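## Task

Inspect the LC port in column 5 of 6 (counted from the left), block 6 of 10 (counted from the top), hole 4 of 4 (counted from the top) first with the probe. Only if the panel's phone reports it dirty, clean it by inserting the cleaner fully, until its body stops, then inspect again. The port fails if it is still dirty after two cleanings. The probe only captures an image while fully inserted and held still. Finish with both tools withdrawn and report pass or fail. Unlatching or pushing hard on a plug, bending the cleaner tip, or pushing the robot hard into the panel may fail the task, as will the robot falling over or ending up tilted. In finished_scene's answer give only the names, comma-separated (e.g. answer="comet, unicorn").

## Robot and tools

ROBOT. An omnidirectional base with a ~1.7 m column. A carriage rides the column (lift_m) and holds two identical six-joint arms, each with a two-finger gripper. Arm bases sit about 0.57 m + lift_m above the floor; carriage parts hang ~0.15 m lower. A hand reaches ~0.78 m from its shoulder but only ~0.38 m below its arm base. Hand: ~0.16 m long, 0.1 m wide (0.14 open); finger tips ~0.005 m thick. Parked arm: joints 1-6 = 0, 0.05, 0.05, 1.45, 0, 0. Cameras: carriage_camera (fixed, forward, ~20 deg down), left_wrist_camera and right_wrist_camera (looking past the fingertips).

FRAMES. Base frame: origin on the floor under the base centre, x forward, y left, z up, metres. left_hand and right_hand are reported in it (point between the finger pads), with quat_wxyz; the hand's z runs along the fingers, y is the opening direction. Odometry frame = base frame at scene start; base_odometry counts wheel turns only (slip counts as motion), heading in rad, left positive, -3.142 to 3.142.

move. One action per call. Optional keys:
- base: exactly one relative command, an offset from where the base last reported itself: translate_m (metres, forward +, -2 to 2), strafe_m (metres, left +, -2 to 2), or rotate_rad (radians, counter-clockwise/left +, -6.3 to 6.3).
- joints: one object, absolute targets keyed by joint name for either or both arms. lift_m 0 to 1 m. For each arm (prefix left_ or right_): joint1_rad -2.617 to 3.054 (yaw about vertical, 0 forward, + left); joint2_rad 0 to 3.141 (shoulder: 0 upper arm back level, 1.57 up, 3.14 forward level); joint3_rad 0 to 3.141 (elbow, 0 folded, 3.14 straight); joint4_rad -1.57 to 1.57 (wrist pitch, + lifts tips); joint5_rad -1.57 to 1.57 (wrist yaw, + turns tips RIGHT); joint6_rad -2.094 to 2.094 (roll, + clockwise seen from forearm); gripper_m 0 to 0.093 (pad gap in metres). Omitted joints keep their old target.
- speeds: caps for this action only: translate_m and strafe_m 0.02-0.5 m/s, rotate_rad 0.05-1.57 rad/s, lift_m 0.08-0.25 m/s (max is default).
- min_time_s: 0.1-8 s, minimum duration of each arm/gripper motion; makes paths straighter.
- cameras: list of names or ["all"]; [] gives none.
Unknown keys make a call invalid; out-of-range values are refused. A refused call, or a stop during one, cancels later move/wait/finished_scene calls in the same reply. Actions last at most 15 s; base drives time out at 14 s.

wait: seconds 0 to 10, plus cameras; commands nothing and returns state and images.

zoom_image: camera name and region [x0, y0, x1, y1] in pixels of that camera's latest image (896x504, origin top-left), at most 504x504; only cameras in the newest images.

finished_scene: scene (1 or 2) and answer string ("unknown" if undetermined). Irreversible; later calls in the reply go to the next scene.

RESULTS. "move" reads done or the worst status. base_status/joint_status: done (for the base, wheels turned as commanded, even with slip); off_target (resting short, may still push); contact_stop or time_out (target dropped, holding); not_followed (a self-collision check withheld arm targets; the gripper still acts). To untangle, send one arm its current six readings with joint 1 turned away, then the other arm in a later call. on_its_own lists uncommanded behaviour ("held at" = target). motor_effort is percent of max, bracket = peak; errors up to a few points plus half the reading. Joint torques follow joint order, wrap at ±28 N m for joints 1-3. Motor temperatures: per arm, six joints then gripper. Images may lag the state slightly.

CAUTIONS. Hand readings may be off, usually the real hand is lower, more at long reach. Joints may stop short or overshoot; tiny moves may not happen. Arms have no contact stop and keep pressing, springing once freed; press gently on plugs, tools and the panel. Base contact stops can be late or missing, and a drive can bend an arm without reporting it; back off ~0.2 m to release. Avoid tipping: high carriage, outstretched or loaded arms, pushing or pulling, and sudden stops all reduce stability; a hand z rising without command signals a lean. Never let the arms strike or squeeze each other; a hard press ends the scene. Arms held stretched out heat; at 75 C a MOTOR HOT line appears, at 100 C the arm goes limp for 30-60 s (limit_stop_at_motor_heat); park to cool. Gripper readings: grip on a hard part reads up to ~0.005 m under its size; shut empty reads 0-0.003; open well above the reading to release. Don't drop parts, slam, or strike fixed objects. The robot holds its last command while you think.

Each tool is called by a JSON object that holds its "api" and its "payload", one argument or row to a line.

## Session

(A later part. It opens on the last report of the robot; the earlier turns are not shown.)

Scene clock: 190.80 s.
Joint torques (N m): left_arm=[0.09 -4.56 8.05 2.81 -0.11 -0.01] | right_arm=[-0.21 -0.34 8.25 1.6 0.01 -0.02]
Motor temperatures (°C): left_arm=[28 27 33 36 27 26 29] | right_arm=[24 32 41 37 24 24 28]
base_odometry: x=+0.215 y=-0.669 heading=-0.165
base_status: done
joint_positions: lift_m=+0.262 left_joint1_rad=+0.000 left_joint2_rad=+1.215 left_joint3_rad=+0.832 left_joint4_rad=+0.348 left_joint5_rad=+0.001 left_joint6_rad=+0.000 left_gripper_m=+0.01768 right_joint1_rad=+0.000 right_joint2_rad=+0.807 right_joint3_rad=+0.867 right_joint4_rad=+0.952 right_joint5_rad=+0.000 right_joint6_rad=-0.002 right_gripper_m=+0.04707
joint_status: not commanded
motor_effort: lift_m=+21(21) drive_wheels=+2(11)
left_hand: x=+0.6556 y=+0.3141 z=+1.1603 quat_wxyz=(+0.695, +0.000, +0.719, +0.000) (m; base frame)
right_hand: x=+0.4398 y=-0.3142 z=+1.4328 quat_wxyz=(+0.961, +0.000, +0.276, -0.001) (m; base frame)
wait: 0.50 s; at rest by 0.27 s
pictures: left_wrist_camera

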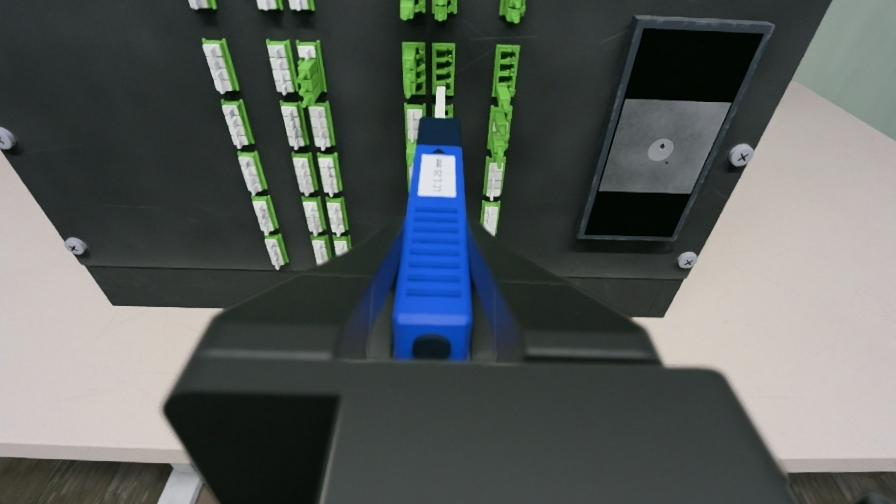

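{"api": "move", "payload": {
  "base": {"strafe_m": -0.0012},
  "cameras": []
}}

{"api": "move", "payload": {
  "base": {"translate_m": 0.003},
  "speeds": {"translate_m": 0.03},
  "cameras": []
}}

{"api": "wait", "payload": {
  "seconds": 0.5,
  "cameras": ["left_wrist_camera"]
}}

{"api": "zoom_image", "payload": {
  "camera": "left_wrist_camera",
  "region": [415, 55, 465, 105]
}}

Scene clock: 192.27 s.
Joint torques (N m): left_arm=[0.05 -4.53 7.97 2.79 -0.08 0.04] | right_arm=[-0.18 -0.35 8.23 1.59 0.02 -0.01]
Motor temperatures (°C): left_arm=[28 27 33 36 27 26 29] | right_arm=[24 32 41 37 24 24 28]
move: done
base_odometry: x=+0.215 y=-0.670 heading=-0.164
base_status: done
joint_positions: lift_m=+0.262 left_joint1_rad=+0.000 left_joint2_rad=+1.215 left_joint3_rad=+0.832 left_joint4_rad=+0.348 left_joint5_rad=+0.002 left_joint6_rad=+0.000 left_gripper_m=+0.01768 right_joint1_rad=+0.000 right_joint2_rad=+0.807 right_joint3_rad=+0.867 right_joint4_rad=+0.952 right_joint5_rad=+0.000 right_joint6_rad=-0.002 right_gripper_m=+0.04707
joint_status: not commanded
motor_effort: lift_m=+21(21) drive_wheels=+3(4)
left_hand: x=+0.6556 y=+0.3138 z=+1.1603 quat_wxyz=(+0.695, +0.001, +0.719, -0.001) (m; base frame)
right_hand: x=+0.4398 y=-0.3142 z=+1.4328 quat_wxyz=(+0.961, +0.000, +0.276, -0.001) (m; base frame)
pictures: none
No camera images: "cameras" was empty.

Scene clock: 192.87 s.
Joint torques (N m): left_arm=[0.38 -4.56 7.84 2.82 -0.07 -0.03] | right_arm=[-0.2 -0.62 8.18 1.57 0.02 0]
Motor temperatures (°C): left_arm=[28 27 33 36 27 26 29] | right_arm=[24 32 41 37 24 24 28]
move: done
base_odometry: x=+0.218 y=-0.670 heading=-0.164
base_status: done
joint_positions: lift_m=+0.262 left_joint1_rad=+0.000 left_joint2_rad=+1.215 left_joint3_rad=+0.832 left_joint4_rad=+0.348 left_joint5_rad=-0.001 left_joint6_rad=+0.000 left_gripper_m=+0.01768 right_joint1_rad=+0.000 right_joint2_rad=+0.810 right_joint3_rad=+0.867 right_joint4_rad=+0.951 right_joint5_rad=+0.000 right_joint6_rad=-0.002 right_gripper_m=+0.04707
joint_status: not commanded
motor_effort: lift_m=+21(21) drive_wheels=+2(10)
left_hand: x=+0.6556 y=+0.3142 z=+1.1603 quat_wxyz=(+0.695, +0.000, +0.719, +0.000) (m; base frame)
right_hand: x=+0.4414 y=-0.3142 z=+1.4322 quat_wxyz=(+0.961, +0.000, +0.278, -0.001) (m; base frame)
pictures: none
No camera images: "cameras" was empty.

Scene clock: 193.37 s.
Joint torques (N m): left_arm=[0.29 -4.59 8.03 2.78 -0.07 0.01] | right_arm=[-0.21 -0.64 8.29 1.63 0.01 0]
Motor temperatures (°C): left_arm=[28 27 33 36 27 26 29] | right_arm=[24 32 41 37 24 24 28]
base_odometry: x=+0.218 y=-0.670 heading=-0.164
base_status: done
joint_positions: lift_m=+0.262 left_joint1_rad=+0.000 left_joint2_rad=+1.215 left_joint3_rad=+0.832 left_joint4_rad=+0.348 left_joint5_rad=-0.001 left_joint6_rad=+0.000 left_gripper_m=+0.01768 right_joint1_rad=+0.000 right_joint2_rad=+0.810 right_joint3_rad=+0.867 right_joint4_rad=+0.952 right_joint5_rad=+0.000 right_joint6_rad=-0.002 right_gripper_m=+0.04707
joint_status: not commanded
motor_effort: lift_m=+21(21) drive_wheels=+3(10)
left_hand: x=+0.6556 y=+0.3142 z=+1.1603 quat_wxyz=(+0.695, +0.000, +0.719, +0.000) (m; base frame)
right_hand: x=+0.4413 y=-0.3142 z=+1.4322 quat_wxyz=(+0.961, +0.000, +0.277, -0.001) (m; base frame)
wait: 0.50 s; at rest by 0.27 s
pictures: left_wrist_camera

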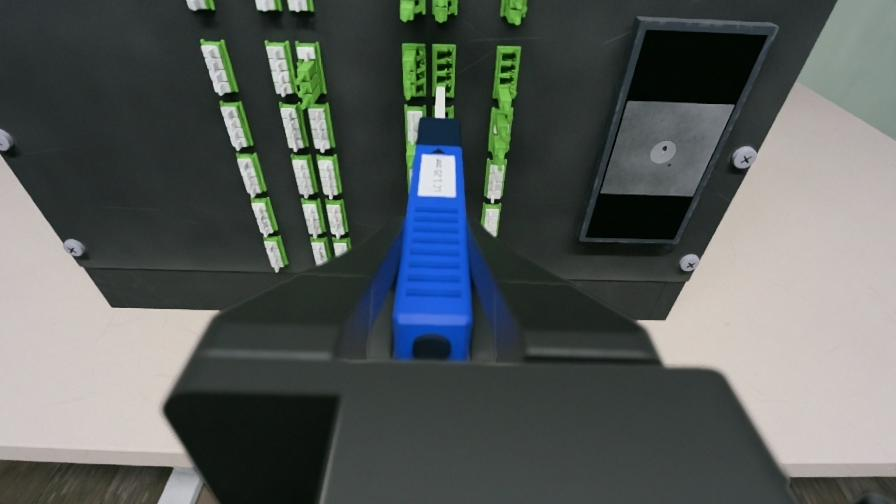

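Scaled by 10.080.

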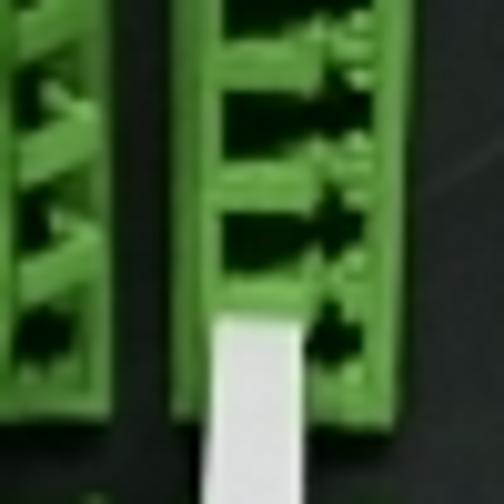

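{"api": "move", "payload": {
  "base": {"translate_m": -0.004},
  "joints": {"lift_m": 0.26},
  "speeds": {"translate_m": 0.03},
  "cameras": []
}}

{"api": "wait", "payload": {
  "seconds": 0.5,
  "cameras": ["left_wrist_camera"]
}}

{"api": "zoom_image", "payload": {
  "camera": "left_wrist_camera",
  "region": [415, 55, 465, 105]
}}

Scene clock: 194.33 s.
Joint torques (N m): left_arm=[0.24 -4.6 8.2 2.82 -0.06 0.02] | right_arm=[-0.18 -0.25 8.2 1.54 0.01 -0.02]
Motor temperatures (°C): left_arm=[28 27 33 37 27 26 29] | right_arm=[24 32 41 37 24 24 28]
move: done
base_odometry: x=+0.214 y=-0.669 heading=-0.164
base_status: done
joint_positions: lift_m=+0.260 left_joint1_rad=+0.000 left_joint2_rad=+1.215 left_joint3_rad=+0.832 left_joint4_rad=+0.349 left_joint5_rad=-0.001 left_joint6_rad=+0.000 left_gripper_m=+0.01768 right_joint1_rad=+0.000 right_joint2_rad=+0.806 right_joint3_rad=+0.867 right_joint4_rad=+0.955 right_joint5_rad=+0.000 right_joint6_rad=-0.002 right_gripper_m=+0.04707
joint_status: all done
motor_effort: lift_m=+21(21) drive_wheels=-1(9)
left_hand: x=+0.6556 y=+0.3142 z=+1.1590 quat_wxyz=(+0.695, +0.000, +0.719, +0.000) (m; base frame)
right_hand: x=+0.4388 y=-0.3142 z=+1.4319 quat_wxyz=(+0.962, +0.000, +0.274, -0.001) (m; base frame)
pictures: none
No camera images: "cameras" was empty.

Scene clock: 194.83 s.
Joint torques (N m): left_arm=[0.17 -4.71 8.14 2.77 -0.07 -0.01] | right_arm=[-0.2 -0.24 8.23 1.56 0.01 -0.02]
Motor temperatures (°C): left_arm=[28 27 33 37 27 26 29] | right_arm=[24 32 41 37 24 24 28]
base_odometry: x=+0.214 y=-0.669 heading=-0.164
base_status: done
joint_positions: lift_m=+0.260 left_joint1_rad=+0.000 left_joint2_rad=+1.215 left_joint3_rad=+0.832 left_joint4_rad=+0.349 left_joint5_rad=-0.001 left_joint6_rad=+0.000 left_gripper_m=+0.01768 right_joint1_rad=+0.000 right_joint2_rad=+0.806 right_joint3_rad=+0.867 right_joint4_rad=+0.955 right_joint5_rad=+0.000 right_joint6_rad=-0.002 right_gripper_m=+0.04707
joint_status: all done
motor_effort: lift_m=+21(21) drive_wheels=-1(9)
left_hand: x=+0.6556 y=+0.3142 z=+1.1590 quat_wxyz=(+0.695, +0.000, +0.719, +0.000) (m; base frame)
right_hand: x=+0.4388 y=-0.3142 z=+1.4319 quat_wxyz=(+0.962, +0.000, +0.274, -0.001) (m; base frame)
wait: 0.50 s; at rest by 0.27 s
pictures: left_wrist_camera

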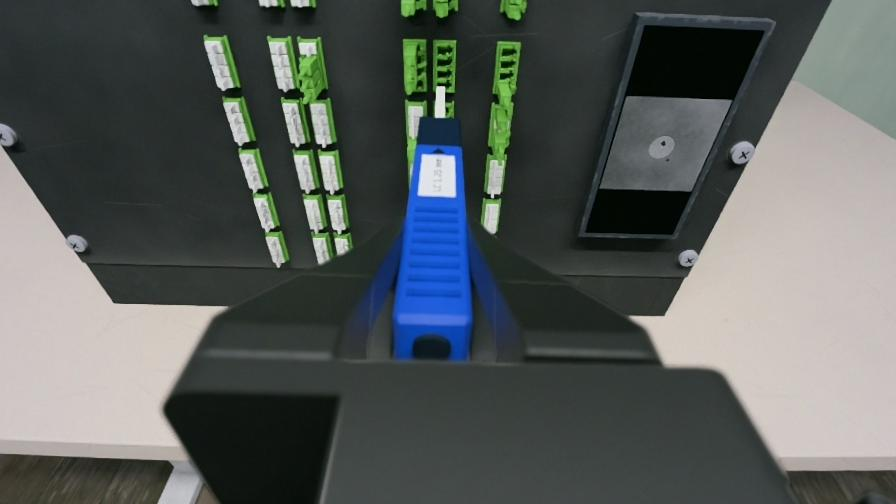

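Scaled by 10.080.

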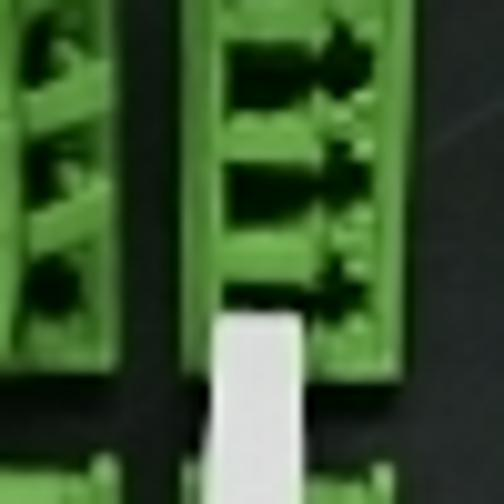

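{"api": "move", "payload": {
  "base": {"strafe_m": -0.001},
  "cameras": []
}}

{"api": "wait", "payload": {
  "seconds": 0.5,
  "cameras": ["left_wrist_camera"]
}}

{"api": "zoom_image", "payload": {
  "camera": "left_wrist_camera",
  "region": [415, 55, 465, 105]
}}

{"api": "move", "payload": {
  "base": {"translate_m": 0.002},
  "speeds": {"translate_m": 0.03},
  "cameras": []
}}

{"api": "wait", "payload": {
  "seconds": 0.5,
  "cameras": ["left_wrist_camera"]
}}

{"api": "zoom_image", "payload": {
  "camera": "left_wrist_camera",
  "region": [415, 55, 465, 105]
}}

Scene clock: 195.50 s.
Joint torques (N m): left_arm=[0.29 -4.56 8.05 2.79 -0.05 0.04] | right_arm=[-0.23 -0.34 8.25 1.56 0.04 -0.01]
Motor temperatures (°C): left_arm=[28 27 33 37 27 26 29] | right_arm=[24 32 41 37 24 24 28]
move: done
base_odometry: x=+0.214 y=-0.670 heading=-0.163
base_status: done
joint_positions: lift_m=+0.260 left_joint1_rad=+0.000 left_joint2_rad=+1.215 left_joint3_rad=+0.832 left_joint4_rad=+0.349 left_joint5_rad=-0.001 left_joint6_rad=+0.000 left_gripper_m=+0.01768 right_joint1_rad=+0.000 right_joint2_rad=+0.806 right_joint3_rad=+0.867 right_joint4_rad=+0.955 right_joint5_rad=+0.000 right_joint6_rad=-0.002 right_gripper_m=+0.04707
joint_status: not commanded
motor_effort: lift_m=+21(21) drive_wheels=+5(5)
left_hand: x=+0.6556 y=+0.3142 z=+1.1590 quat_wxyz=(+0.695, +0.000, +0.719, +0.000) (m; base frame)
right_hand: x=+0.4388 y=-0.3142 z=+1.4319 quat_wxyz=(+0.962, +0.000, +0.274, -0.001) (m; base frame)
pictures: none
No camera images: "cameras" was empty.

Scene clock: 196.00 s.
Joint torques (N m): left_arm=[0.34 -4.52 7.91 2.78 -0.08 0.06] | right_arm=[-0.23 -0.27 8.24 1.55 0.02 -0.01]
Motor temperatures (°C): left_arm=[28 27 33 37 27 26 29] | right_arm=[24 32 41 37 24 24 28]
base_odometry: x=+0.214 y=-0.670 heading=-0.163
base_status: done
joint_positions: lift_m=+0.260 left_joint1_rad=+0.000 left_joint2_rad=+1.215 left_joint3_rad=+0.832 left_joint4_rad=+0.349 left_joint5_rad=-0.001 left_joint6_rad=+0.000 left_gripper_m=+0.01768 right_joint1_rad=+0.000 right_joint2_rad=+0.806 right_joint3_rad=+0.867 right_joint4_rad=+0.955 right_joint5_rad=+0.000 right_joint6_rad=-0.002 right_gripper_m=+0.04707
joint_status: not commanded
motor_effort: lift_m=+21(21) drive_wheels=+5(5)
left_hand: x=+0.6556 y=+0.3142 z=+1.1590 quat_wxyz=(+0.695, +0.000, +0.719, +0.000) (m; base frame)
right_hand: x=+0.4388 y=-0.3142 z=+1.4319 quat_wxyz=(+0.962, +0.000, +0.274, -0.001) (m; base frame)
wait: 0.50 s; at rest by 0.27 s
pictures: left_wrist_camera

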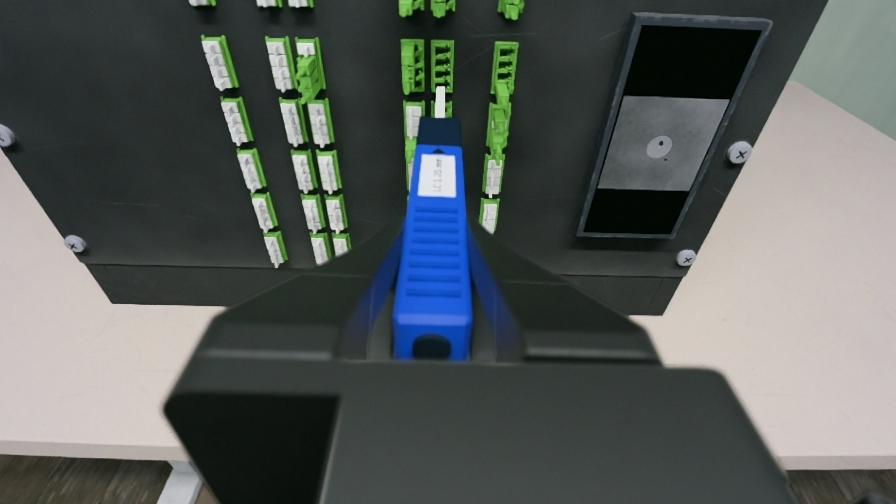

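Scaled by 10.080.

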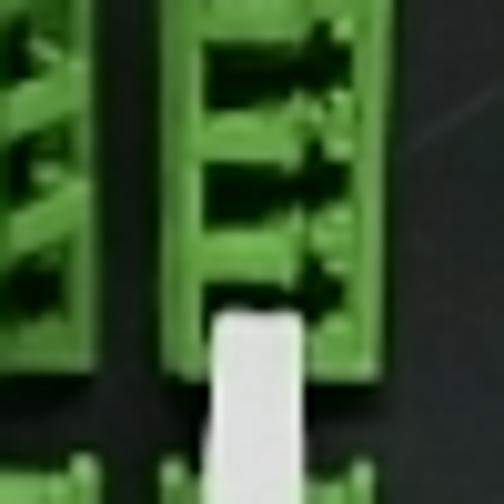

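Scene clock: 196.60 s.
Joint torques (N m): left_arm=[0.14 -4.63 8.02 2.79 -0.03 0.04] | right_arm=[-0.21 -0.5 8.2 1.59 0.02 -0.02]
Motor temperatures (°C): left_arm=[28 27 33 37 27 26 29] | right_arm=[24 32 41 37 24 24 28]
move: done
base_odometry: x=+0.216 y=-0.670 heading=-0.163
base_status: done
joint_positions: lift_m=+0.260 left_joint1_rad=+0.000 left_joint2_rad=+1.215 left_joint3_rad=+0.832 left_joint4_rad=+0.349 left_joint5_rad=-0.001 left_joint6_rad=+0.000 left_gripper_m=+0.01768 right_joint1_rad=+0.000 right_joint2_rad=+0.808 right_joint3_rad=+0.867 right_joint4_rad=+0.953 right_joint5_rad=+0.000 right_joint6_rad=-0.002 right_gripper_m=+0.04707
joint_status: not commanded
motor_effort: lift_m=+21(21) drive_wheels=+3(11)
left_hand: x=+0.6556 y=+0.3142 z=+1.1590 quat_wxyz=(+0.695, +0.000, +0.719, +0.000) (m; base frame)
right_hand: x=+0.4405 y=-0.3142 z=+1.4311 quat_wxyz=(+0.961, +0.000, +0.276, -0.001) (m; base frame)
pictures: none
No camera images: "cameras" was empty.

Scene clock: 197.10 s.
Joint torques (N m): left_arm=[0.24 -4.41 8.09 2.73 -0.12 0.06] | right_arm=[-0.23 -0.47 8.24 1.58 0.01 -0.02]
Motor temperatures (°C): left_arm=[28 27 33 37 27 26 29] | right_arm=[24 32 41 37 24 24 28]
base_odometry: x=+0.216 y=-0.670 heading=-0.163
base_status: done
joint_positions: lift_m=+0.260 left_joint1_rad=+0.000 left_joint2_rad=+1.215 left_joint3_rad=+0.832 left_joint4_rad=+0.349 left_joint5_rad=-0.001 left_joint6_rad=+0.000 left_gripper_m=+0.01768 right_joint1_rad=+0.000 right_joint2_rad=+0.808 right_joint3_rad=+0.867 right_joint4_rad=+0.954 right_joint5_rad=+0.000 right_joint6_rad=-0.002 right_gripper_m=+0.04707
joint_status: not commanded
motor_effort: lift_m=+21(21) drive_wheels=+4(11)
left_hand: x=+0.6556 y=+0.3142 z=+1.1590 quat_wxyz=(+0.695, +0.000, +0.719, +0.000) (m; base frame)
right_hand: x=+0.4403 y=-0.3142 z=+1.4312 quat_wxyz=(+0.961, +0.000, +0.276, -0.001) (m; base frame)
wait: 0.50 s; at rest by 0.27 s
pictures: left_wrist_camera

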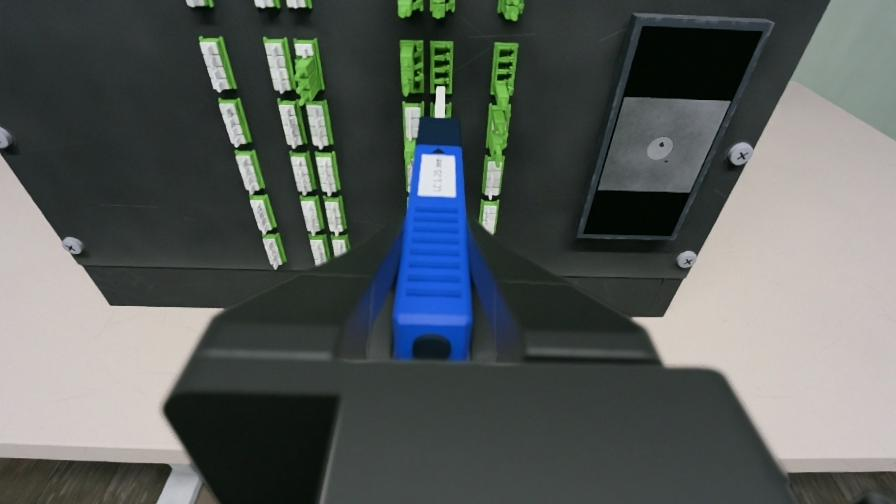

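Scaled by 10.080.

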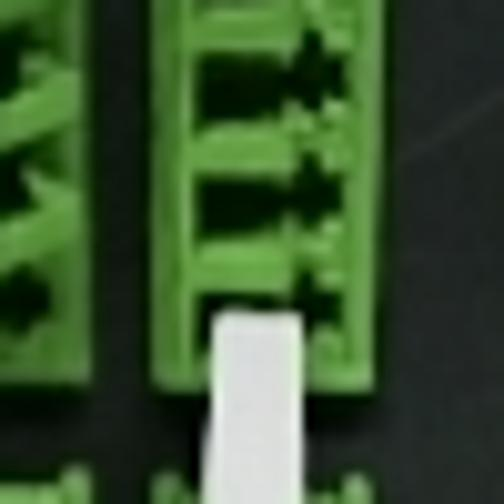

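{"api": "move", "payload": {
  "base": {"strafe_m": 0.001},
  "cameras": []
}}

{"api": "wait", "payload": {
  "seconds": 0.5,
  "cameras": ["left_wrist_camera"]
}}

{"api": "zoom_image", "payload": {
  "camera": "left_wrist_camera",
  "region": [415, 55, 465, 105]
}}

Scene clock: 197.67 s.
Joint torques (N m): left_arm=[0.17 -4.46 8.08 2.82 -0.12 0] | right_arm=[-0.18 -0.53 8.17 1.57 0.01 -0.01]
Motor temperatures (°C): left_arm=[28 27 33 37 27 26 29] | right_arm=[24 32 41 36 24 24 28]
move: done
base_odometry: x=+0.216 y=-0.669 heading=-0.163
base_status: done
joint_positions: lift_m=+0.260 left_joint1_rad=+0.000 left_joint2_rad=+1.215 left_joint3_rad=+0.832 left_joint4_rad=+0.349 left_joint5_rad=-0.001 left_joint6_rad=+0.000 left_gripper_m=+0.01768 right_joint1_rad=+0.000 right_joint2_rad=+0.808 right_joint3_rad=+0.867 right_joint4_rad=+0.954 right_joint5_rad=-0.001 right_joint6_rad=-0.002 right_gripper_m=+0.04707
joint_status: not commanded
motor_effort: lift_m=+21(21) drive_wheels=-1(4)
left_hand: x=+0.6556 y=+0.3145 z=+1.1590 quat_wxyz=(+0.695, +0.000, +0.719, +0.000) (m; base frame)
right_hand: x=+0.4403 y=-0.3142 z=+1.4312 quat_wxyz=(+0.961, -0.001, +0.276, -0.001) (m; base frame)
pictures: none
No camera images: "cameras" was empty.

Scene clock: 198.17 s.
Joint torques (N m): left_arm=[0.29 -4.6 7.94 2.77 -0.05 0] | right_arm=[-0.18 -0.51 8.24 1.58 0.02 -0.01]
Motor temperatures (°C): left_arm=[28 27 33 37 27 26 29] | right_arm=[24 32 41 36 24 24 28]
base_odometry: x=+0.216 y=-0.669 heading=-0.163
base_status: done
joint_positions: lift_m=+0.260 left_joint1_rad=+0.000 left_joint2_rad=+1.215 left_joint3_rad=+0.832 left_joint4_rad=+0.349 left_joint5_rad=-0.001 left_joint6_rad=+0.000 left_gripper_m=+0.01768 right_joint1_rad=+0.000 right_joint2_rad=+0.808 right_joint3_rad=+0.867 right_joint4_rad=+0.954 right_joint5_rad=-0.001 right_joint6_rad=-0.002 right_gripper_m=+0.04707
joint_status: not commanded
motor_effort: lift_m=+21(21) drive_wheels=+0(4)
left_hand: x=+0.6556 y=+0.3145 z=+1.1590 quat_wxyz=(+0.695, +0.000, +0.719, +0.000) (m; base frame)
right_hand: x=+0.4403 y=-0.3142 z=+1.4312 quat_wxyz=(+0.961, -0.001, +0.276, -0.001) (m; base frame)
wait: 0.50 s; at rest by 0.27 s
pictures: left_wrist_camera

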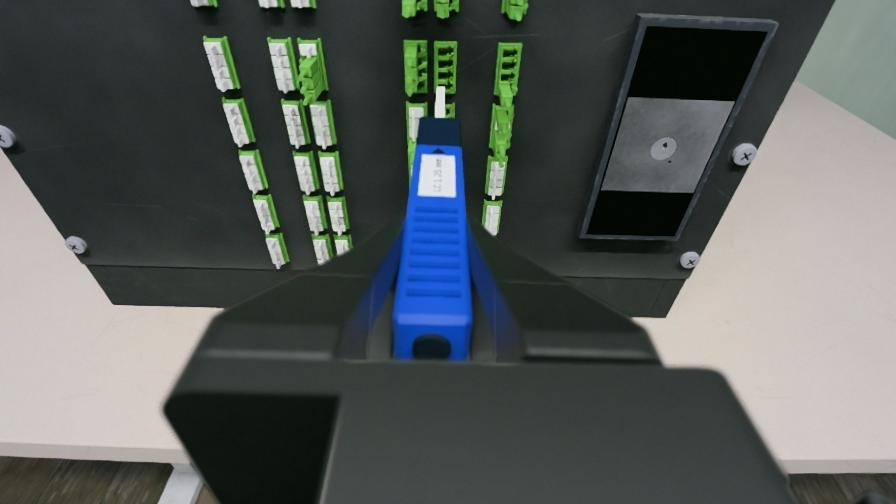

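Scaled by 10.080.

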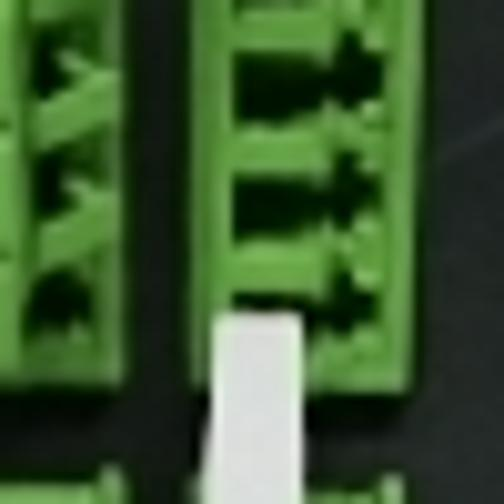

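{"api": "move", "payload": {
  "base": {"strafe_m": -0.001},
  "speeds": {"strafe_m": 0.02},
  "cameras": []
}}

{"api": "wait", "payload": {
  "seconds": 0.5,
  "cameras": ["left_wrist_camera"]
}}

{"api": "zoom_image", "payload": {
  "camera": "left_wrist_camera",
  "region": [415, 55, 465, 105]
}}

Scene clock: 198.73 s.
Joint torques (N m): left_arm=[0.21 -4.51 8.01 2.8 -0.09 0.03] | right_arm=[-0.16 -0.54 8.27 1.61 0 -0.01]
Motor temperatures (°C): left_arm=[28 27 33 37 27 26 29] | right_arm=[24 32 41 36 24 24 28]
move: done
base_odometry: x=+0.216 y=-0.670 heading=-0.163
base_status: done
joint_positions: lift_m=+0.260 left_joint1_rad=+0.000 left_joint2_rad=+1.215 left_joint3_rad=+0.832 left_joint4_rad=+0.349 left_joint5_rad=-0.001 left_joint6_rad=+0.000 left_gripper_m=+0.01768 right_joint1_rad=+0.000 right_joint2_rad=+0.808 right_joint3_rad=+0.867 right_joint4_rad=+0.954 right_joint5_rad=+0.000 right_joint6_rad=-0.002 right_gripper_m=+0.04707
joint_status: not commanded
motor_effort: lift_m=+21(21) drive_wheels=+2(3)
left_hand: x=+0.6556 y=+0.3142 z=+1.1590 quat_wxyz=(+0.695, +0.000, +0.719, +0.000) (m; base frame)
right_hand: x=+0.4403 y=-0.3142 z=+1.4312 quat_wxyz=(+0.961, +0.000, +0.276, -0.001) (m; base frame)
pictures: none
No camera images: "cameras" was empty.

Scene clock: 199.23 s.
Joint torques (N m): left_arm=[0.18 -4.62 7.9 2.78 -0.04 0] | right_arm=[-0.21 -0.54 8.27 1.58 0.02 -0.02]
Motor temperatures (°C): left_arm=[28 27 33 37 27 26 29] | right_arm=[24 32 41 36 24 24 28]
base_odometry: x=+0.216 y=-0.670 heading=-0.163
base_status: done
joint_positions: lift_m=+0.260 left_joint1_rad=+0.000 left_joint2_rad=+1.215 left_joint3_rad=+0.832 left_joint4_rad=+0.349 left_joint5_rad=-0.001 left_joint6_rad=+0.000 left_gripper_m=+0.01768 right_joint1_rad=+0.000 right_joint2_rad=+0.808 right_joint3_rad=+0.867 right_joint4_rad=+0.954 right_joint5_rad=+0.000 right_joint6_rad=-0.002 right_gripper_m=+0.04707
joint_status: not commanded
motor_effort: lift_m=+21(21) drive_wheels=+2(3)
left_hand: x=+0.6556 y=+0.3142 z=+1.1590 quat_wxyz=(+0.695, +0.000, +0.719, +0.000) (m; base frame)
right_hand: x=+0.4403 y=-0.3142 z=+1.4312 quat_wxyz=(+0.961, +0.000, +0.276, -0.001) (m; base frame)
wait: 0.50 s; at rest by 0.27 s
pictures: left_wrist_camera

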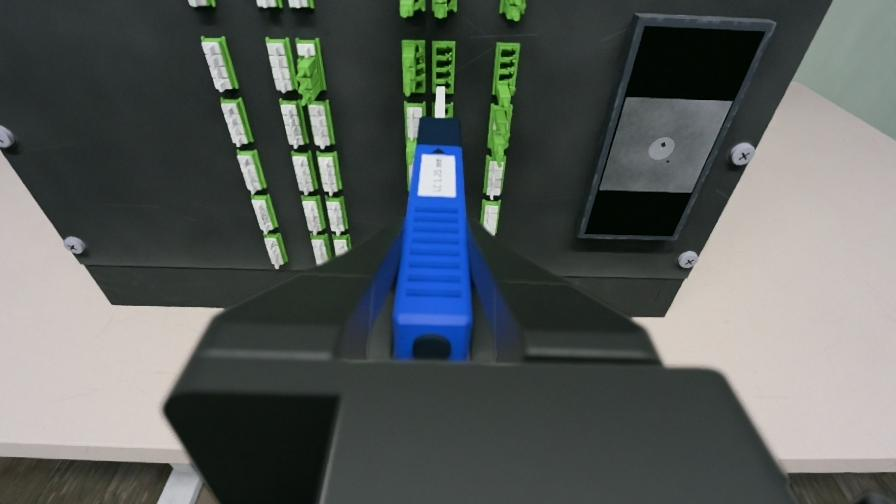

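Scaled by 10.080.

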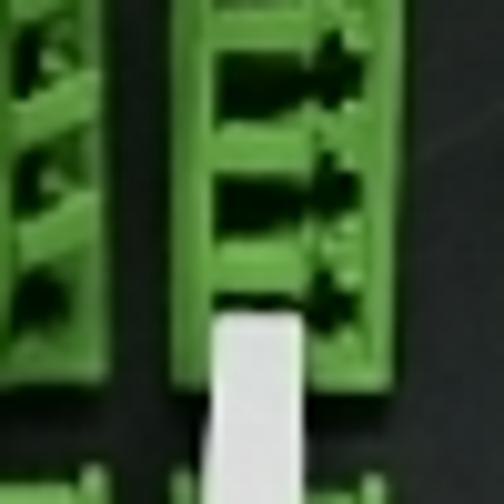

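{"api": "move", "payload": {
  "base": {"translate_m": 0.004},
  "speeds": {"translate_m": 0.02},
  "cameras": []
}}

{"api": "wait", "payload": {
  "seconds": 0.5,
  "cameras": ["left_wrist_camera"]
}}

{"api": "zoom_image", "payload": {
  "camera": "left_wrist_camera",
  "region": [415, 65, 465, 125]
}}

Scene clock: 199.97 s.
Joint torques (N m): left_arm=[0.23 -4.52 8.01 2.84 -0.06 0.02] | right_arm=[-0.21 -0.55 8.28 1.57 0.02 -0.01]
Motor temperatures (°C): left_arm=[28 27 33 37 27 26 29] | right_arm=[24 31 41 36 24 24 28]
move: done
base_odometry: x=+0.220 y=-0.671 heading=-0.162
base_status: done
joint_positions: lift_m=+0.260 left_joint1_rad=+0.000 left_joint2_rad=+1.215 left_joint3_rad=+0.832 left_joint4_rad=+0.349 left_joint5_rad=-0.001 left_joint6_rad=+0.000 left_gripper_m=+0.01768 right_joint1_rad=+0.000 right_joint2_rad=+0.808 right_joint3_rad=+0.867 right_joint4_rad=+0.953 right_joint5_rad=+0.000 right_joint6_rad=-0.002 right_gripper_m=+0.04707
joint_status: not commanded
motor_effort: lift_m=+21(21) drive_wheels=-1(7)
left_hand: x=+0.6556 y=+0.3142 z=+1.1590 quat_wxyz=(+0.695, +0.000, +0.719, +0.000) (m; base frame)
right_hand: x=+0.4404 y=-0.3142 z=+1.4311 quat_wxyz=(+0.961, +0.000, +0.276, -0.001) (m; base frame)
pictures: none
No camera images: "cameras" was empty.

Scene clock: 200.47 s.
Joint torques (N m): left_arm=[0.28 -4.49 7.98 2.77 -0.06 0.01] | right_arm=[-0.2 -0.54 8.27 1.58 0.01 -0.01]
Motor temperatures (°C): left_arm=[28 27 33 37 27 26 29] | right_arm=[24 31 41 36 24 24 28]
base_odometry: x=+0.220 y=-0.671 heading=-0.162
base_status: done
joint_positions: lift_m=+0.260 left_joint1_rad=+0.000 left_joint2_rad=+1.215 left_joint3_rad=+0.832 left_joint4_rad=+0.349 left_joint5_rad=-0.001 left_joint6_rad=+0.000 left_gripper_m=+0.01768 right_joint1_rad=+0.000 right_joint2_rad=+0.808 right_joint3_rad=+0.867 right_joint4_rad=+0.953 right_joint5_rad=+0.000 right_joint6_rad=-0.002 right_gripper_m=+0.04707
joint_status: not commanded
motor_effort: lift_m=+21(21) drive_wheels=-1(7)
left_hand: x=+0.6556 y=+0.3142 z=+1.1590 quat_wxyz=(+0.695, +0.000, +0.719, +0.000) (m; base frame)
right_hand: x=+0.4404 y=-0.3142 z=+1.4311 quat_wxyz=(+0.961, +0.000, +0.276, -0.001) (m; base frame)
wait: 0.50 s; at rest by 0.27 s
pictures: left_wrist_camera

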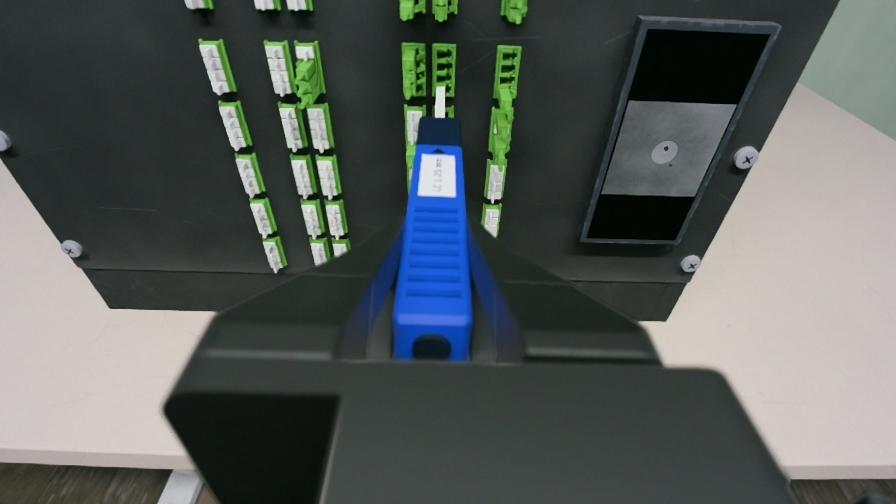

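Scaled by 8.400.

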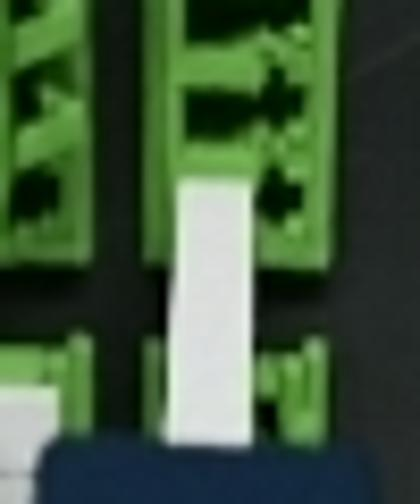

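{"api": "move", "payload": {
  "base": {"strafe_m": -0.0006},
  "joints": {"lift_m": 0.259},
  "speeds": {"strafe_m": 0.02},
  "cameras": []
}}

{"api": "wait", "payload": {
  "seconds": 0.5,
  "cameras": ["left_wrist_camera"]
}}

{"api": "zoom_image", "payload": {
  "camera": "left_wrist_camera",
  "region": [415, 65, 465, 125]
}}

Scene clock: 201.03 s.
Joint torques (N m): left_arm=[0.21 -4.56 8.06 2.71 -0.11 0.01] | right_arm=[-0.17 -0.49 8.25 1.58 0 -0.01]
Motor temperatures (°C): left_arm=[28 27 33 37 27 26 29] | right_arm=[24 31 41 36 24 24 28]
move: done
base_odometry: x=+0.219 y=-0.671 heading=-0.162
base_status: done
joint_positions: lift_m=+0.259 left_joint1_rad=+0.000 left_joint2_rad=+1.215 left_joint3_rad=+0.832 left_joint4_rad=+0.351 left_joint5_rad=-0.001 left_joint6_rad=+0.000 left_gripper_m=+0.01768 right_joint1_rad=+0.000 right_joint2_rad=+0.808 right_joint3_rad=+0.867 right_joint4_rad=+0.953 right_joint5_rad=+0.000 right_joint6_rad=-0.002 right_gripper_m=+0.04707
joint_status: all done
motor_effort: lift_m=+21(22) drive_wheels=+2(4)
left_hand: x=+0.6556 y=+0.3142 z=+1.1585 quat_wxyz=(+0.696, +0.000, +0.718, +0.000) (m; base frame)
right_hand: x=+0.4404 y=-0.3142 z=+1.4301 quat_wxyz=(+0.961, +0.000, +0.276, -0.001) (m; base frame)
pictures: none
No camera images: "cameras" was empty.

Scene clock: 201.53 s.
Joint torques (N m): left_arm=[0.27 -4.45 7.9 2.77 -0.07 0] | right_arm=[-0.18 -0.55 8.24 1.58 0.02 -0.01]
Motor temperatures (°C): left_arm=[28 27 33 37 27 26 29] | right_arm=[24 31 41 36 24 24 28]
base_odometry: x=+0.219 y=-0.671 heading=-0.162
base_status: done
joint_positions: lift_m=+0.259 left_joint1_rad=+0.000 left_joint2_rad=+1.215 left_joint3_rad=+0.832 left_joint4_rad=+0.351 left_joint5_rad=-0.001 left_joint6_rad=+0.000 left_gripper_m=+0.01768 right_joint1_rad=+0.000 right_joint2_rad=+0.808 right_joint3_rad=+0.867 right_joint4_rad=+0.953 right_joint5_rad=+0.000 right_joint6_rad=-0.002 right_gripper_m=+0.04707
joint_status: all done
motor_effort: lift_m=+21(22) drive_wheels=+3(4)
left_hand: x=+0.6556 y=+0.3142 z=+1.1585 quat_wxyz=(+0.696, +0.000, +0.718, +0.000) (m; base frame)
right_hand: x=+0.4404 y=-0.3142 z=+1.4301 quat_wxyz=(+0.961, +0.000, +0.276, -0.001) (m; base frame)
wait: 0.50 s; at rest by 0.27 s
pictures: left_wrist_camera

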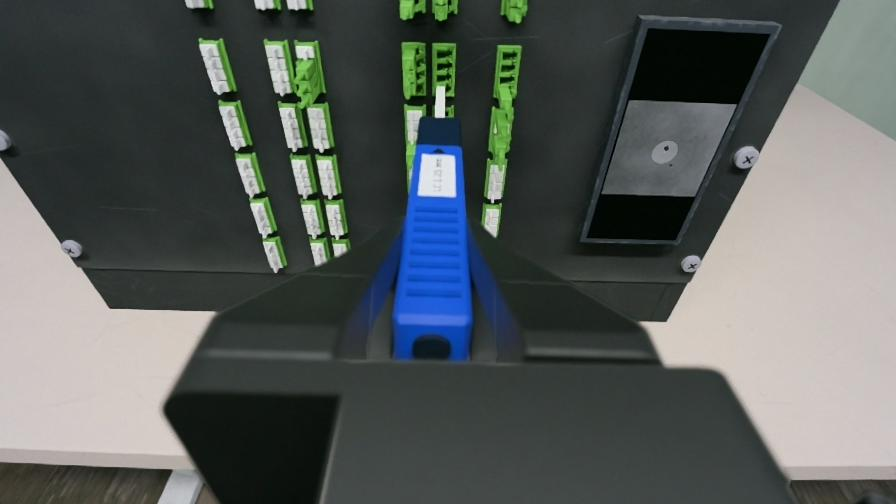

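Scaled by 8.400.

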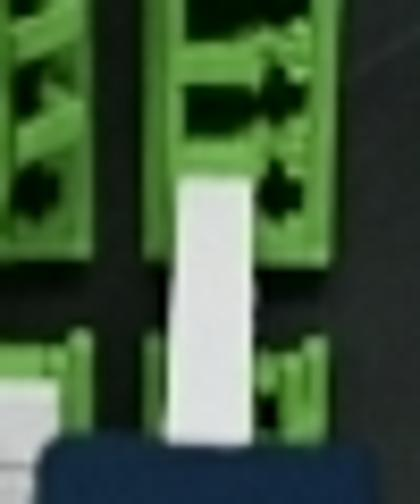

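{"api": "move", "payload": {
  "base": {"translate_m": -0.004},
  "joints": {"lift_m": 0.2588},
  "speeds": {"translate_m": 0.02},
  "cameras": []
}}

{"api": "move", "payload": {
  "base": {"strafe_m": -0.0004},
  "speeds": {"strafe_m": 0.02},
  "cameras": []
}}

{"api": "wait", "payload": {
  "seconds": 0.5,
  "cameras": ["left_wrist_camera"]
}}

{"api": "zoom_image", "payload": {
  "camera": "left_wrist_camera",
  "region": [415, 55, 465, 105]
}}

Scene clock: 202.97 s.
Joint torques (N m): left_arm=[0.29 -4.59 7.9 2.76 -0.08 0.01] | right_arm=[-0.24 -0.65 8.24 1.59 0.02 0]
Motor temperatures (°C): left_arm=[28 27 33 37 27 26 29] | right_arm=[24 31 41 36 24 24 28]
move: done
base_odometry: x=+0.216 y=-0.670 heading=-0.162
base_status: done
joint_positions: lift_m=+0.259 left_joint1_rad=+0.000 left_joint2_rad=+1.215 left_joint3_rad=+0.832 left_joint4_rad=+0.351 left_joint5_rad=-0.001 left_joint6_rad=+0.000 left_gripper_m=+0.01768 right_joint1_rad=+0.000 right_joint2_rad=+0.808 right_joint3_rad=+0.867 right_joint4_rad=+0.952 right_joint5_rad=+0.000 right_joint6_rad=-0.002 right_gripper_m=+0.04707
joint_status: all done
motor_effort: lift_m=+20(21) drive_wheels=+2(8)
left_hand: x=+0.6556 y=+0.3142 z=+1.1586 quat_wxyz=(+0.696, +0.000, +0.718, +0.000) (m; base frame)
right_hand: x=+0.4408 y=-0.3142 z=+1.4298 quat_wxyz=(+0.961, +0.000, +0.277, -0.001) (m; base frame)
pictures: none
No camera images: "cameras" was empty.

Scene clock: 203.33 s.
Joint torques (N m): left_arm=[0.36 -4.71 8.09 2.76 -0.13 -0.02] | right_arm=[-0.21 -0.55 8.23 1.62 0.02 0]
Motor temperatures (°C): left_arm=[28 27 33 37 27 26 29] | right_arm=[24 31 41 36 24 24 28]
move: done
base_odometry: x=+0.216 y=-0.671 heading=-0.162
base_status: done
joint_positions: lift_m=+0.259 left_joint1_rad=+0.000 left_joint2_rad=+1.215 left_joint3_rad=+0.832 left_joint4_rad=+0.351 left_joint5_rad=-0.001 left_joint6_rad=+0.000 left_gripper_m=+0.01768 right_joint1_rad=+0.000 right_joint2_rad=+0.808 right_joint3_rad=+0.867 right_joint4_rad=+0.952 right_joint5_rad=+0.000 right_joint6_rad=-0.002 right_gripper_m=+0.04707
joint_status: not commanded
motor_effort: lift_m=+20(21) drive_wheels=+3(3)
left_hand: x=+0.6556 y=+0.3142 z=+1.1586 quat_wxyz=(+0.696, +0.000, +0.718, +0.000) (m; base frame)
right_hand: x=+0.4408 y=-0.3142 z=+1.4298 quat_wxyz=(+0.961, +0.000, +0.277, -0.001) (m; base frame)
pictures: none
No camera images: "cameras" was empty.

Scene clock: 203.83 s.
Joint torques (N m): left_arm=[0.29 -4.6 7.94 2.75 -0.05 -0.02] | right_arm=[-0.2 -0.54 8.23 1.6 0.02 -0.01]
Motor temperatures (°C): left_arm=[28 27 33 38 27 26 29] | right_arm=[24 31 41 36 24 24 28]
base_odometry: x=+0.216 y=-0.671 heading=-0.162
base_status: done
joint_positions: lift_m=+0.259 left_joint1_rad=+0.000 left_joint2_rad=+1.215 left_joint3_rad=+0.832 left_joint4_rad=+0.351 left_joint5_rad=-0.001 left_joint6_rad=+0.000 left_gripper_m=+0.01768 right_joint1_rad=+0.000 right_joint2_rad=+0.808 right_joint3_rad=+0.867 right_joint4_rad=+0.952 right_joint5_rad=+0.000 right_joint6_rad=-0.002 right_gripper_m=+0.04707
joint_status: not commanded
motor_effort: lift_m=+20(21) drive_wheels=+2(3)
left_hand: x=+0.6556 y=+0.3142 z=+1.1586 quat_wxyz=(+0.696, +0.000, +0.718, +0.000) (m; base frame)
right_hand: x=+0.4408 y=-0.3142 z=+1.4298 quat_wxyz=(+0.961, +0.000, +0.277, -0.001) (m; base frame)
wait: 0.50 s; at rest by 0.27 s
pictures: left_wrist_camera

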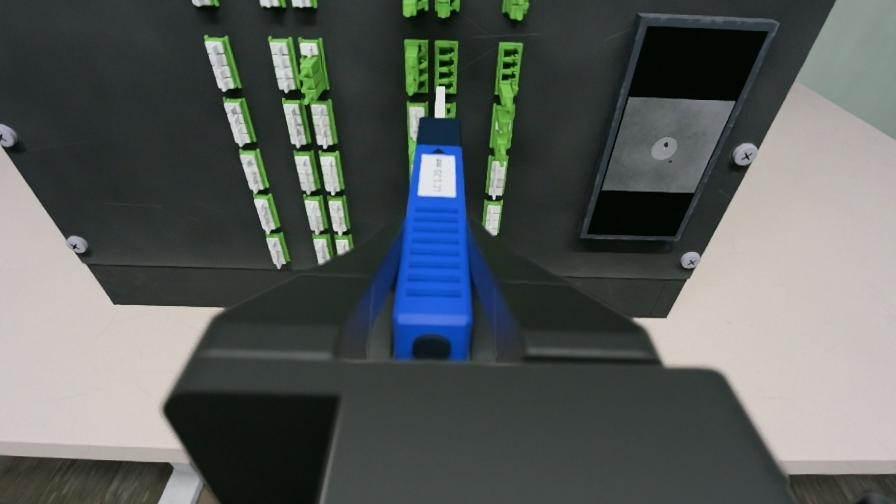

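Scaled by 10.080.

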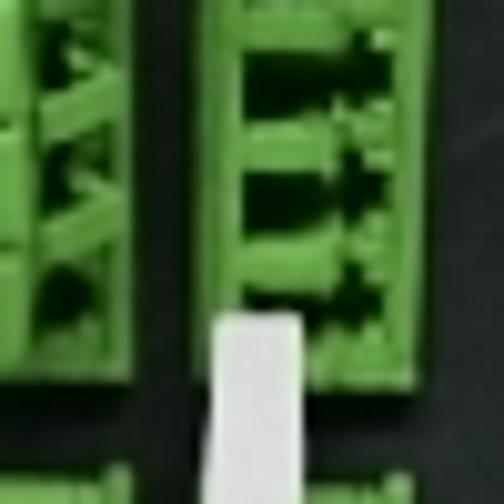

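{"api": "move", "payload": {
  "base": {"strafe_m": -0.0022},
  "joints": {"lift_m": 0.258},
  "speeds": {"strafe_m": 0.02},
  "cameras": []
}}

{"api": "wait", "payload": {
  "seconds": 0.5,
  "cameras": ["left_wrist_camera"]
}}

{"api": "zoom_image", "payload": {
  "camera": "left_wrist_camera",
  "region": [415, 55, 465, 105]
}}

Scene clock: 204.70 s.
Joint torques (N m): left_arm=[0.24 -4.59 8.12 2.78 -0.06 0.02] | right_arm=[-0.18 -0.46 8.28 1.58 -0.01 -0.02]
Motor temperatures (°C): left_arm=[28 27 33 38 27 26 29] | right_arm=[24 31 41 36 24 24 28]
move: done
base_odometry: x=+0.215 y=-0.672 heading=-0.161
base_status: done
joint_positions: lift_m=+0.258 left_joint1_rad=+0.000 left_joint2_rad=+1.215 left_joint3_rad=+0.832 left_joint4_rad=+0.350 left_joint5_rad=-0.001 left_joint6_rad=+0.000 left_gripper_m=+0.01768 right_joint1_rad=+0.000 right_joint2_rad=+0.808 right_joint3_rad=+0.867 right_joint4_rad=+0.953 right_joint5_rad=+0.000 right_joint6_rad=-0.002 right_gripper_m=+0.04707
joint_status: all done
motor_effort: lift_m=+21(22) drive_wheels=+5(7)
left_hand: x=+0.6556 y=+0.3142 z=+1.1574 quat_wxyz=(+0.696, +0.000, +0.718, +0.000) (m; base frame)
right_hand: x=+0.4405 y=-0.3144 z=+1.4291 quat_wxyz=(+0.961, +0.000, +0.276, -0.001) (m; base frame)
pictures: none
No camera images: "cameras" was empty.

Scene clock: 205.20 s.
Joint torques (N m): left_arm=[0.34 -4.62 7.99 2.76 -0.11 0.01] | right_arm=[-0.23 -0.55 8.27 1.59 0 -0.02]
Motor temperatures (°C): left_arm=[28 27 33 38 27 26 29] | right_arm=[24 31 41 36 24 24 28]
base_odometry: x=+0.215 y=-0.672 heading=-0.161
base_status: done
joint_positions: lift_m=+0.258 left_joint1_rad=+0.000 left_joint2_rad=+1.215 left_joint3_rad=+0.832 left_joint4_rad=+0.350 left_joint5_rad=-0.001 left_joint6_rad=+0.000 left_gripper_m=+0.01768 right_joint1_rad=+0.000 right_joint2_rad=+0.808 right_joint3_rad=+0.867 right_joint4_rad=+0.953 right_joint5_rad=+0.000 right_joint6_rad=-0.002 right_gripper_m=+0.04707
joint_status: all done
motor_effort: lift_m=+21(22) drive_wheels=+4(7)
left_hand: x=+0.6556 y=+0.3142 z=+1.1574 quat_wxyz=(+0.696, +0.000, +0.718, +0.000) (m; base frame)
right_hand: x=+0.4405 y=-0.3144 z=+1.4291 quat_wxyz=(+0.961, +0.000, +0.276, -0.001) (m; base frame)
wait: 0.50 s; at rest by 0.27 s
pictures: left_wrist_camera

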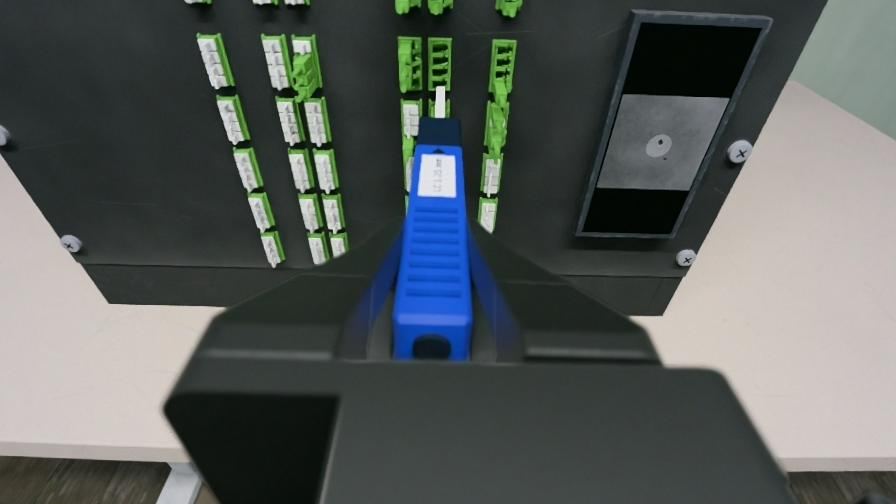

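Scaled by 10.080.

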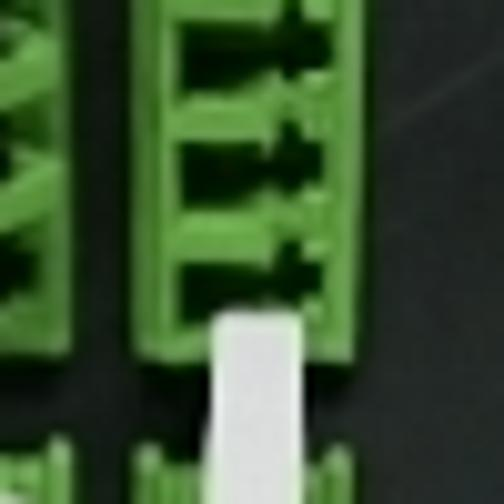

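{"api": "move", "payload": {
  "base": {"strafe_m": 0.0012},
  "joints": {"lift_m": 0.2588},
  "speeds": {"strafe_m": 0.02},
  "cameras": []
}}

{"api": "wait", "payload": {
  "seconds": 0.5,
  "cameras": ["left_wrist_camera"]
}}

{"api": "zoom_image", "payload": {
  "camera": "left_wrist_camera",
  "region": [415, 55, 465, 105]
}}

Scene clock: 205.77 s.
Joint torques (N m): left_arm=[0.29 -4.66 7.92 2.81 -0.06 -0.02] | right_arm=[-0.25 -0.54 8.27 1.58 0.01 -0.01]
Motor temperatures (°C): left_arm=[28 27 33 38 27 26 29] | right_arm=[24 31 41 36 24 24 28]
move: done
base_odometry: x=+0.216 y=-0.671 heading=-0.161
base_status: done
joint_positions: lift_m=+0.259 left_joint1_rad=+0.000 left_joint2_rad=+1.215 left_joint3_rad=+0.832 left_joint4_rad=+0.350 left_joint5_rad=-0.001 left_joint6_rad=+0.000 left_gripper_m=+0.01768 right_joint1_rad=+0.000 right_joint2_rad=+0.808 right_joint3_rad=+0.867 right_joint4_rad=+0.953 right_joint5_rad=+0.000 right_joint6_rad=-0.002 right_gripper_m=+0.04707
joint_status: all done
motor_effort: lift_m=+25(26) drive_wheels=-1(5)
left_hand: x=+0.6556 y=+0.3145 z=+1.1575 quat_wxyz=(+0.695, +0.000, +0.719, +0.001) (m; base frame)
right_hand: x=+0.4405 y=-0.3143 z=+1.4294 quat_wxyz=(+0.961, +0.000, +0.276, -0.001) (m; base frame)
pictures: none
No camera images: "cameras" was empty.

Scene clock: 206.27 s.
Joint torques (N m): left_arm=[0.2 -4.56 7.86 2.83 -0.09 0.01] | right_arm=[-0.24 -0.55 8.29 1.58 0.01 -0.01]
Motor temperatures (°C): left_arm=[28 27 33 38 27 26 29] | right_arm=[24 31 41 36 24 24 28]
base_odometry: x=+0.216 y=-0.671 heading=-0.161
base_status: done
joint_positions: lift_m=+0.259 left_joint1_rad=+0.000 left_joint2_rad=+1.215 left_joint3_rad=+0.832 left_joint4_rad=+0.350 left_joint5_rad=-0.001 left_joint6_rad=+0.000 left_gripper_m=+0.01768 right_joint1_rad=+0.000 right_joint2_rad=+0.808 right_joint3_rad=+0.867 right_joint4_rad=+0.953 right_joint5_rad=+0.000 right_joint6_rad=-0.002 right_gripper_m=+0.04707
joint_status: all done
motor_effort: lift_m=+25(26) drive_wheels=-1(5)
left_hand: x=+0.6556 y=+0.3145 z=+1.1575 quat_wxyz=(+0.695, +0.000, +0.719, +0.000) (m; base frame)
right_hand: x=+0.4405 y=-0.3143 z=+1.4294 quat_wxyz=(+0.961, +0.000, +0.276, -0.001) (m; base frame)
wait: 0.50 s; at rest by 0.27 s
pictures: left_wrist_camera

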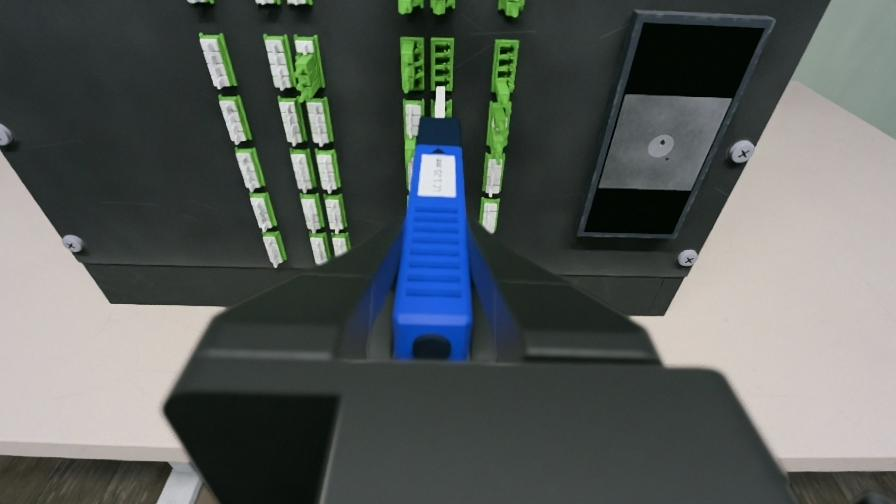

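Scaled by 10.080.

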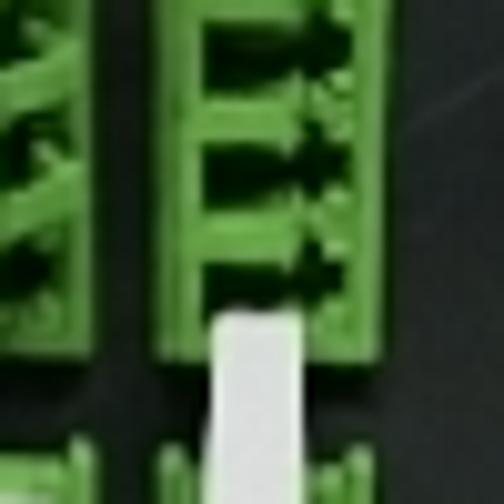

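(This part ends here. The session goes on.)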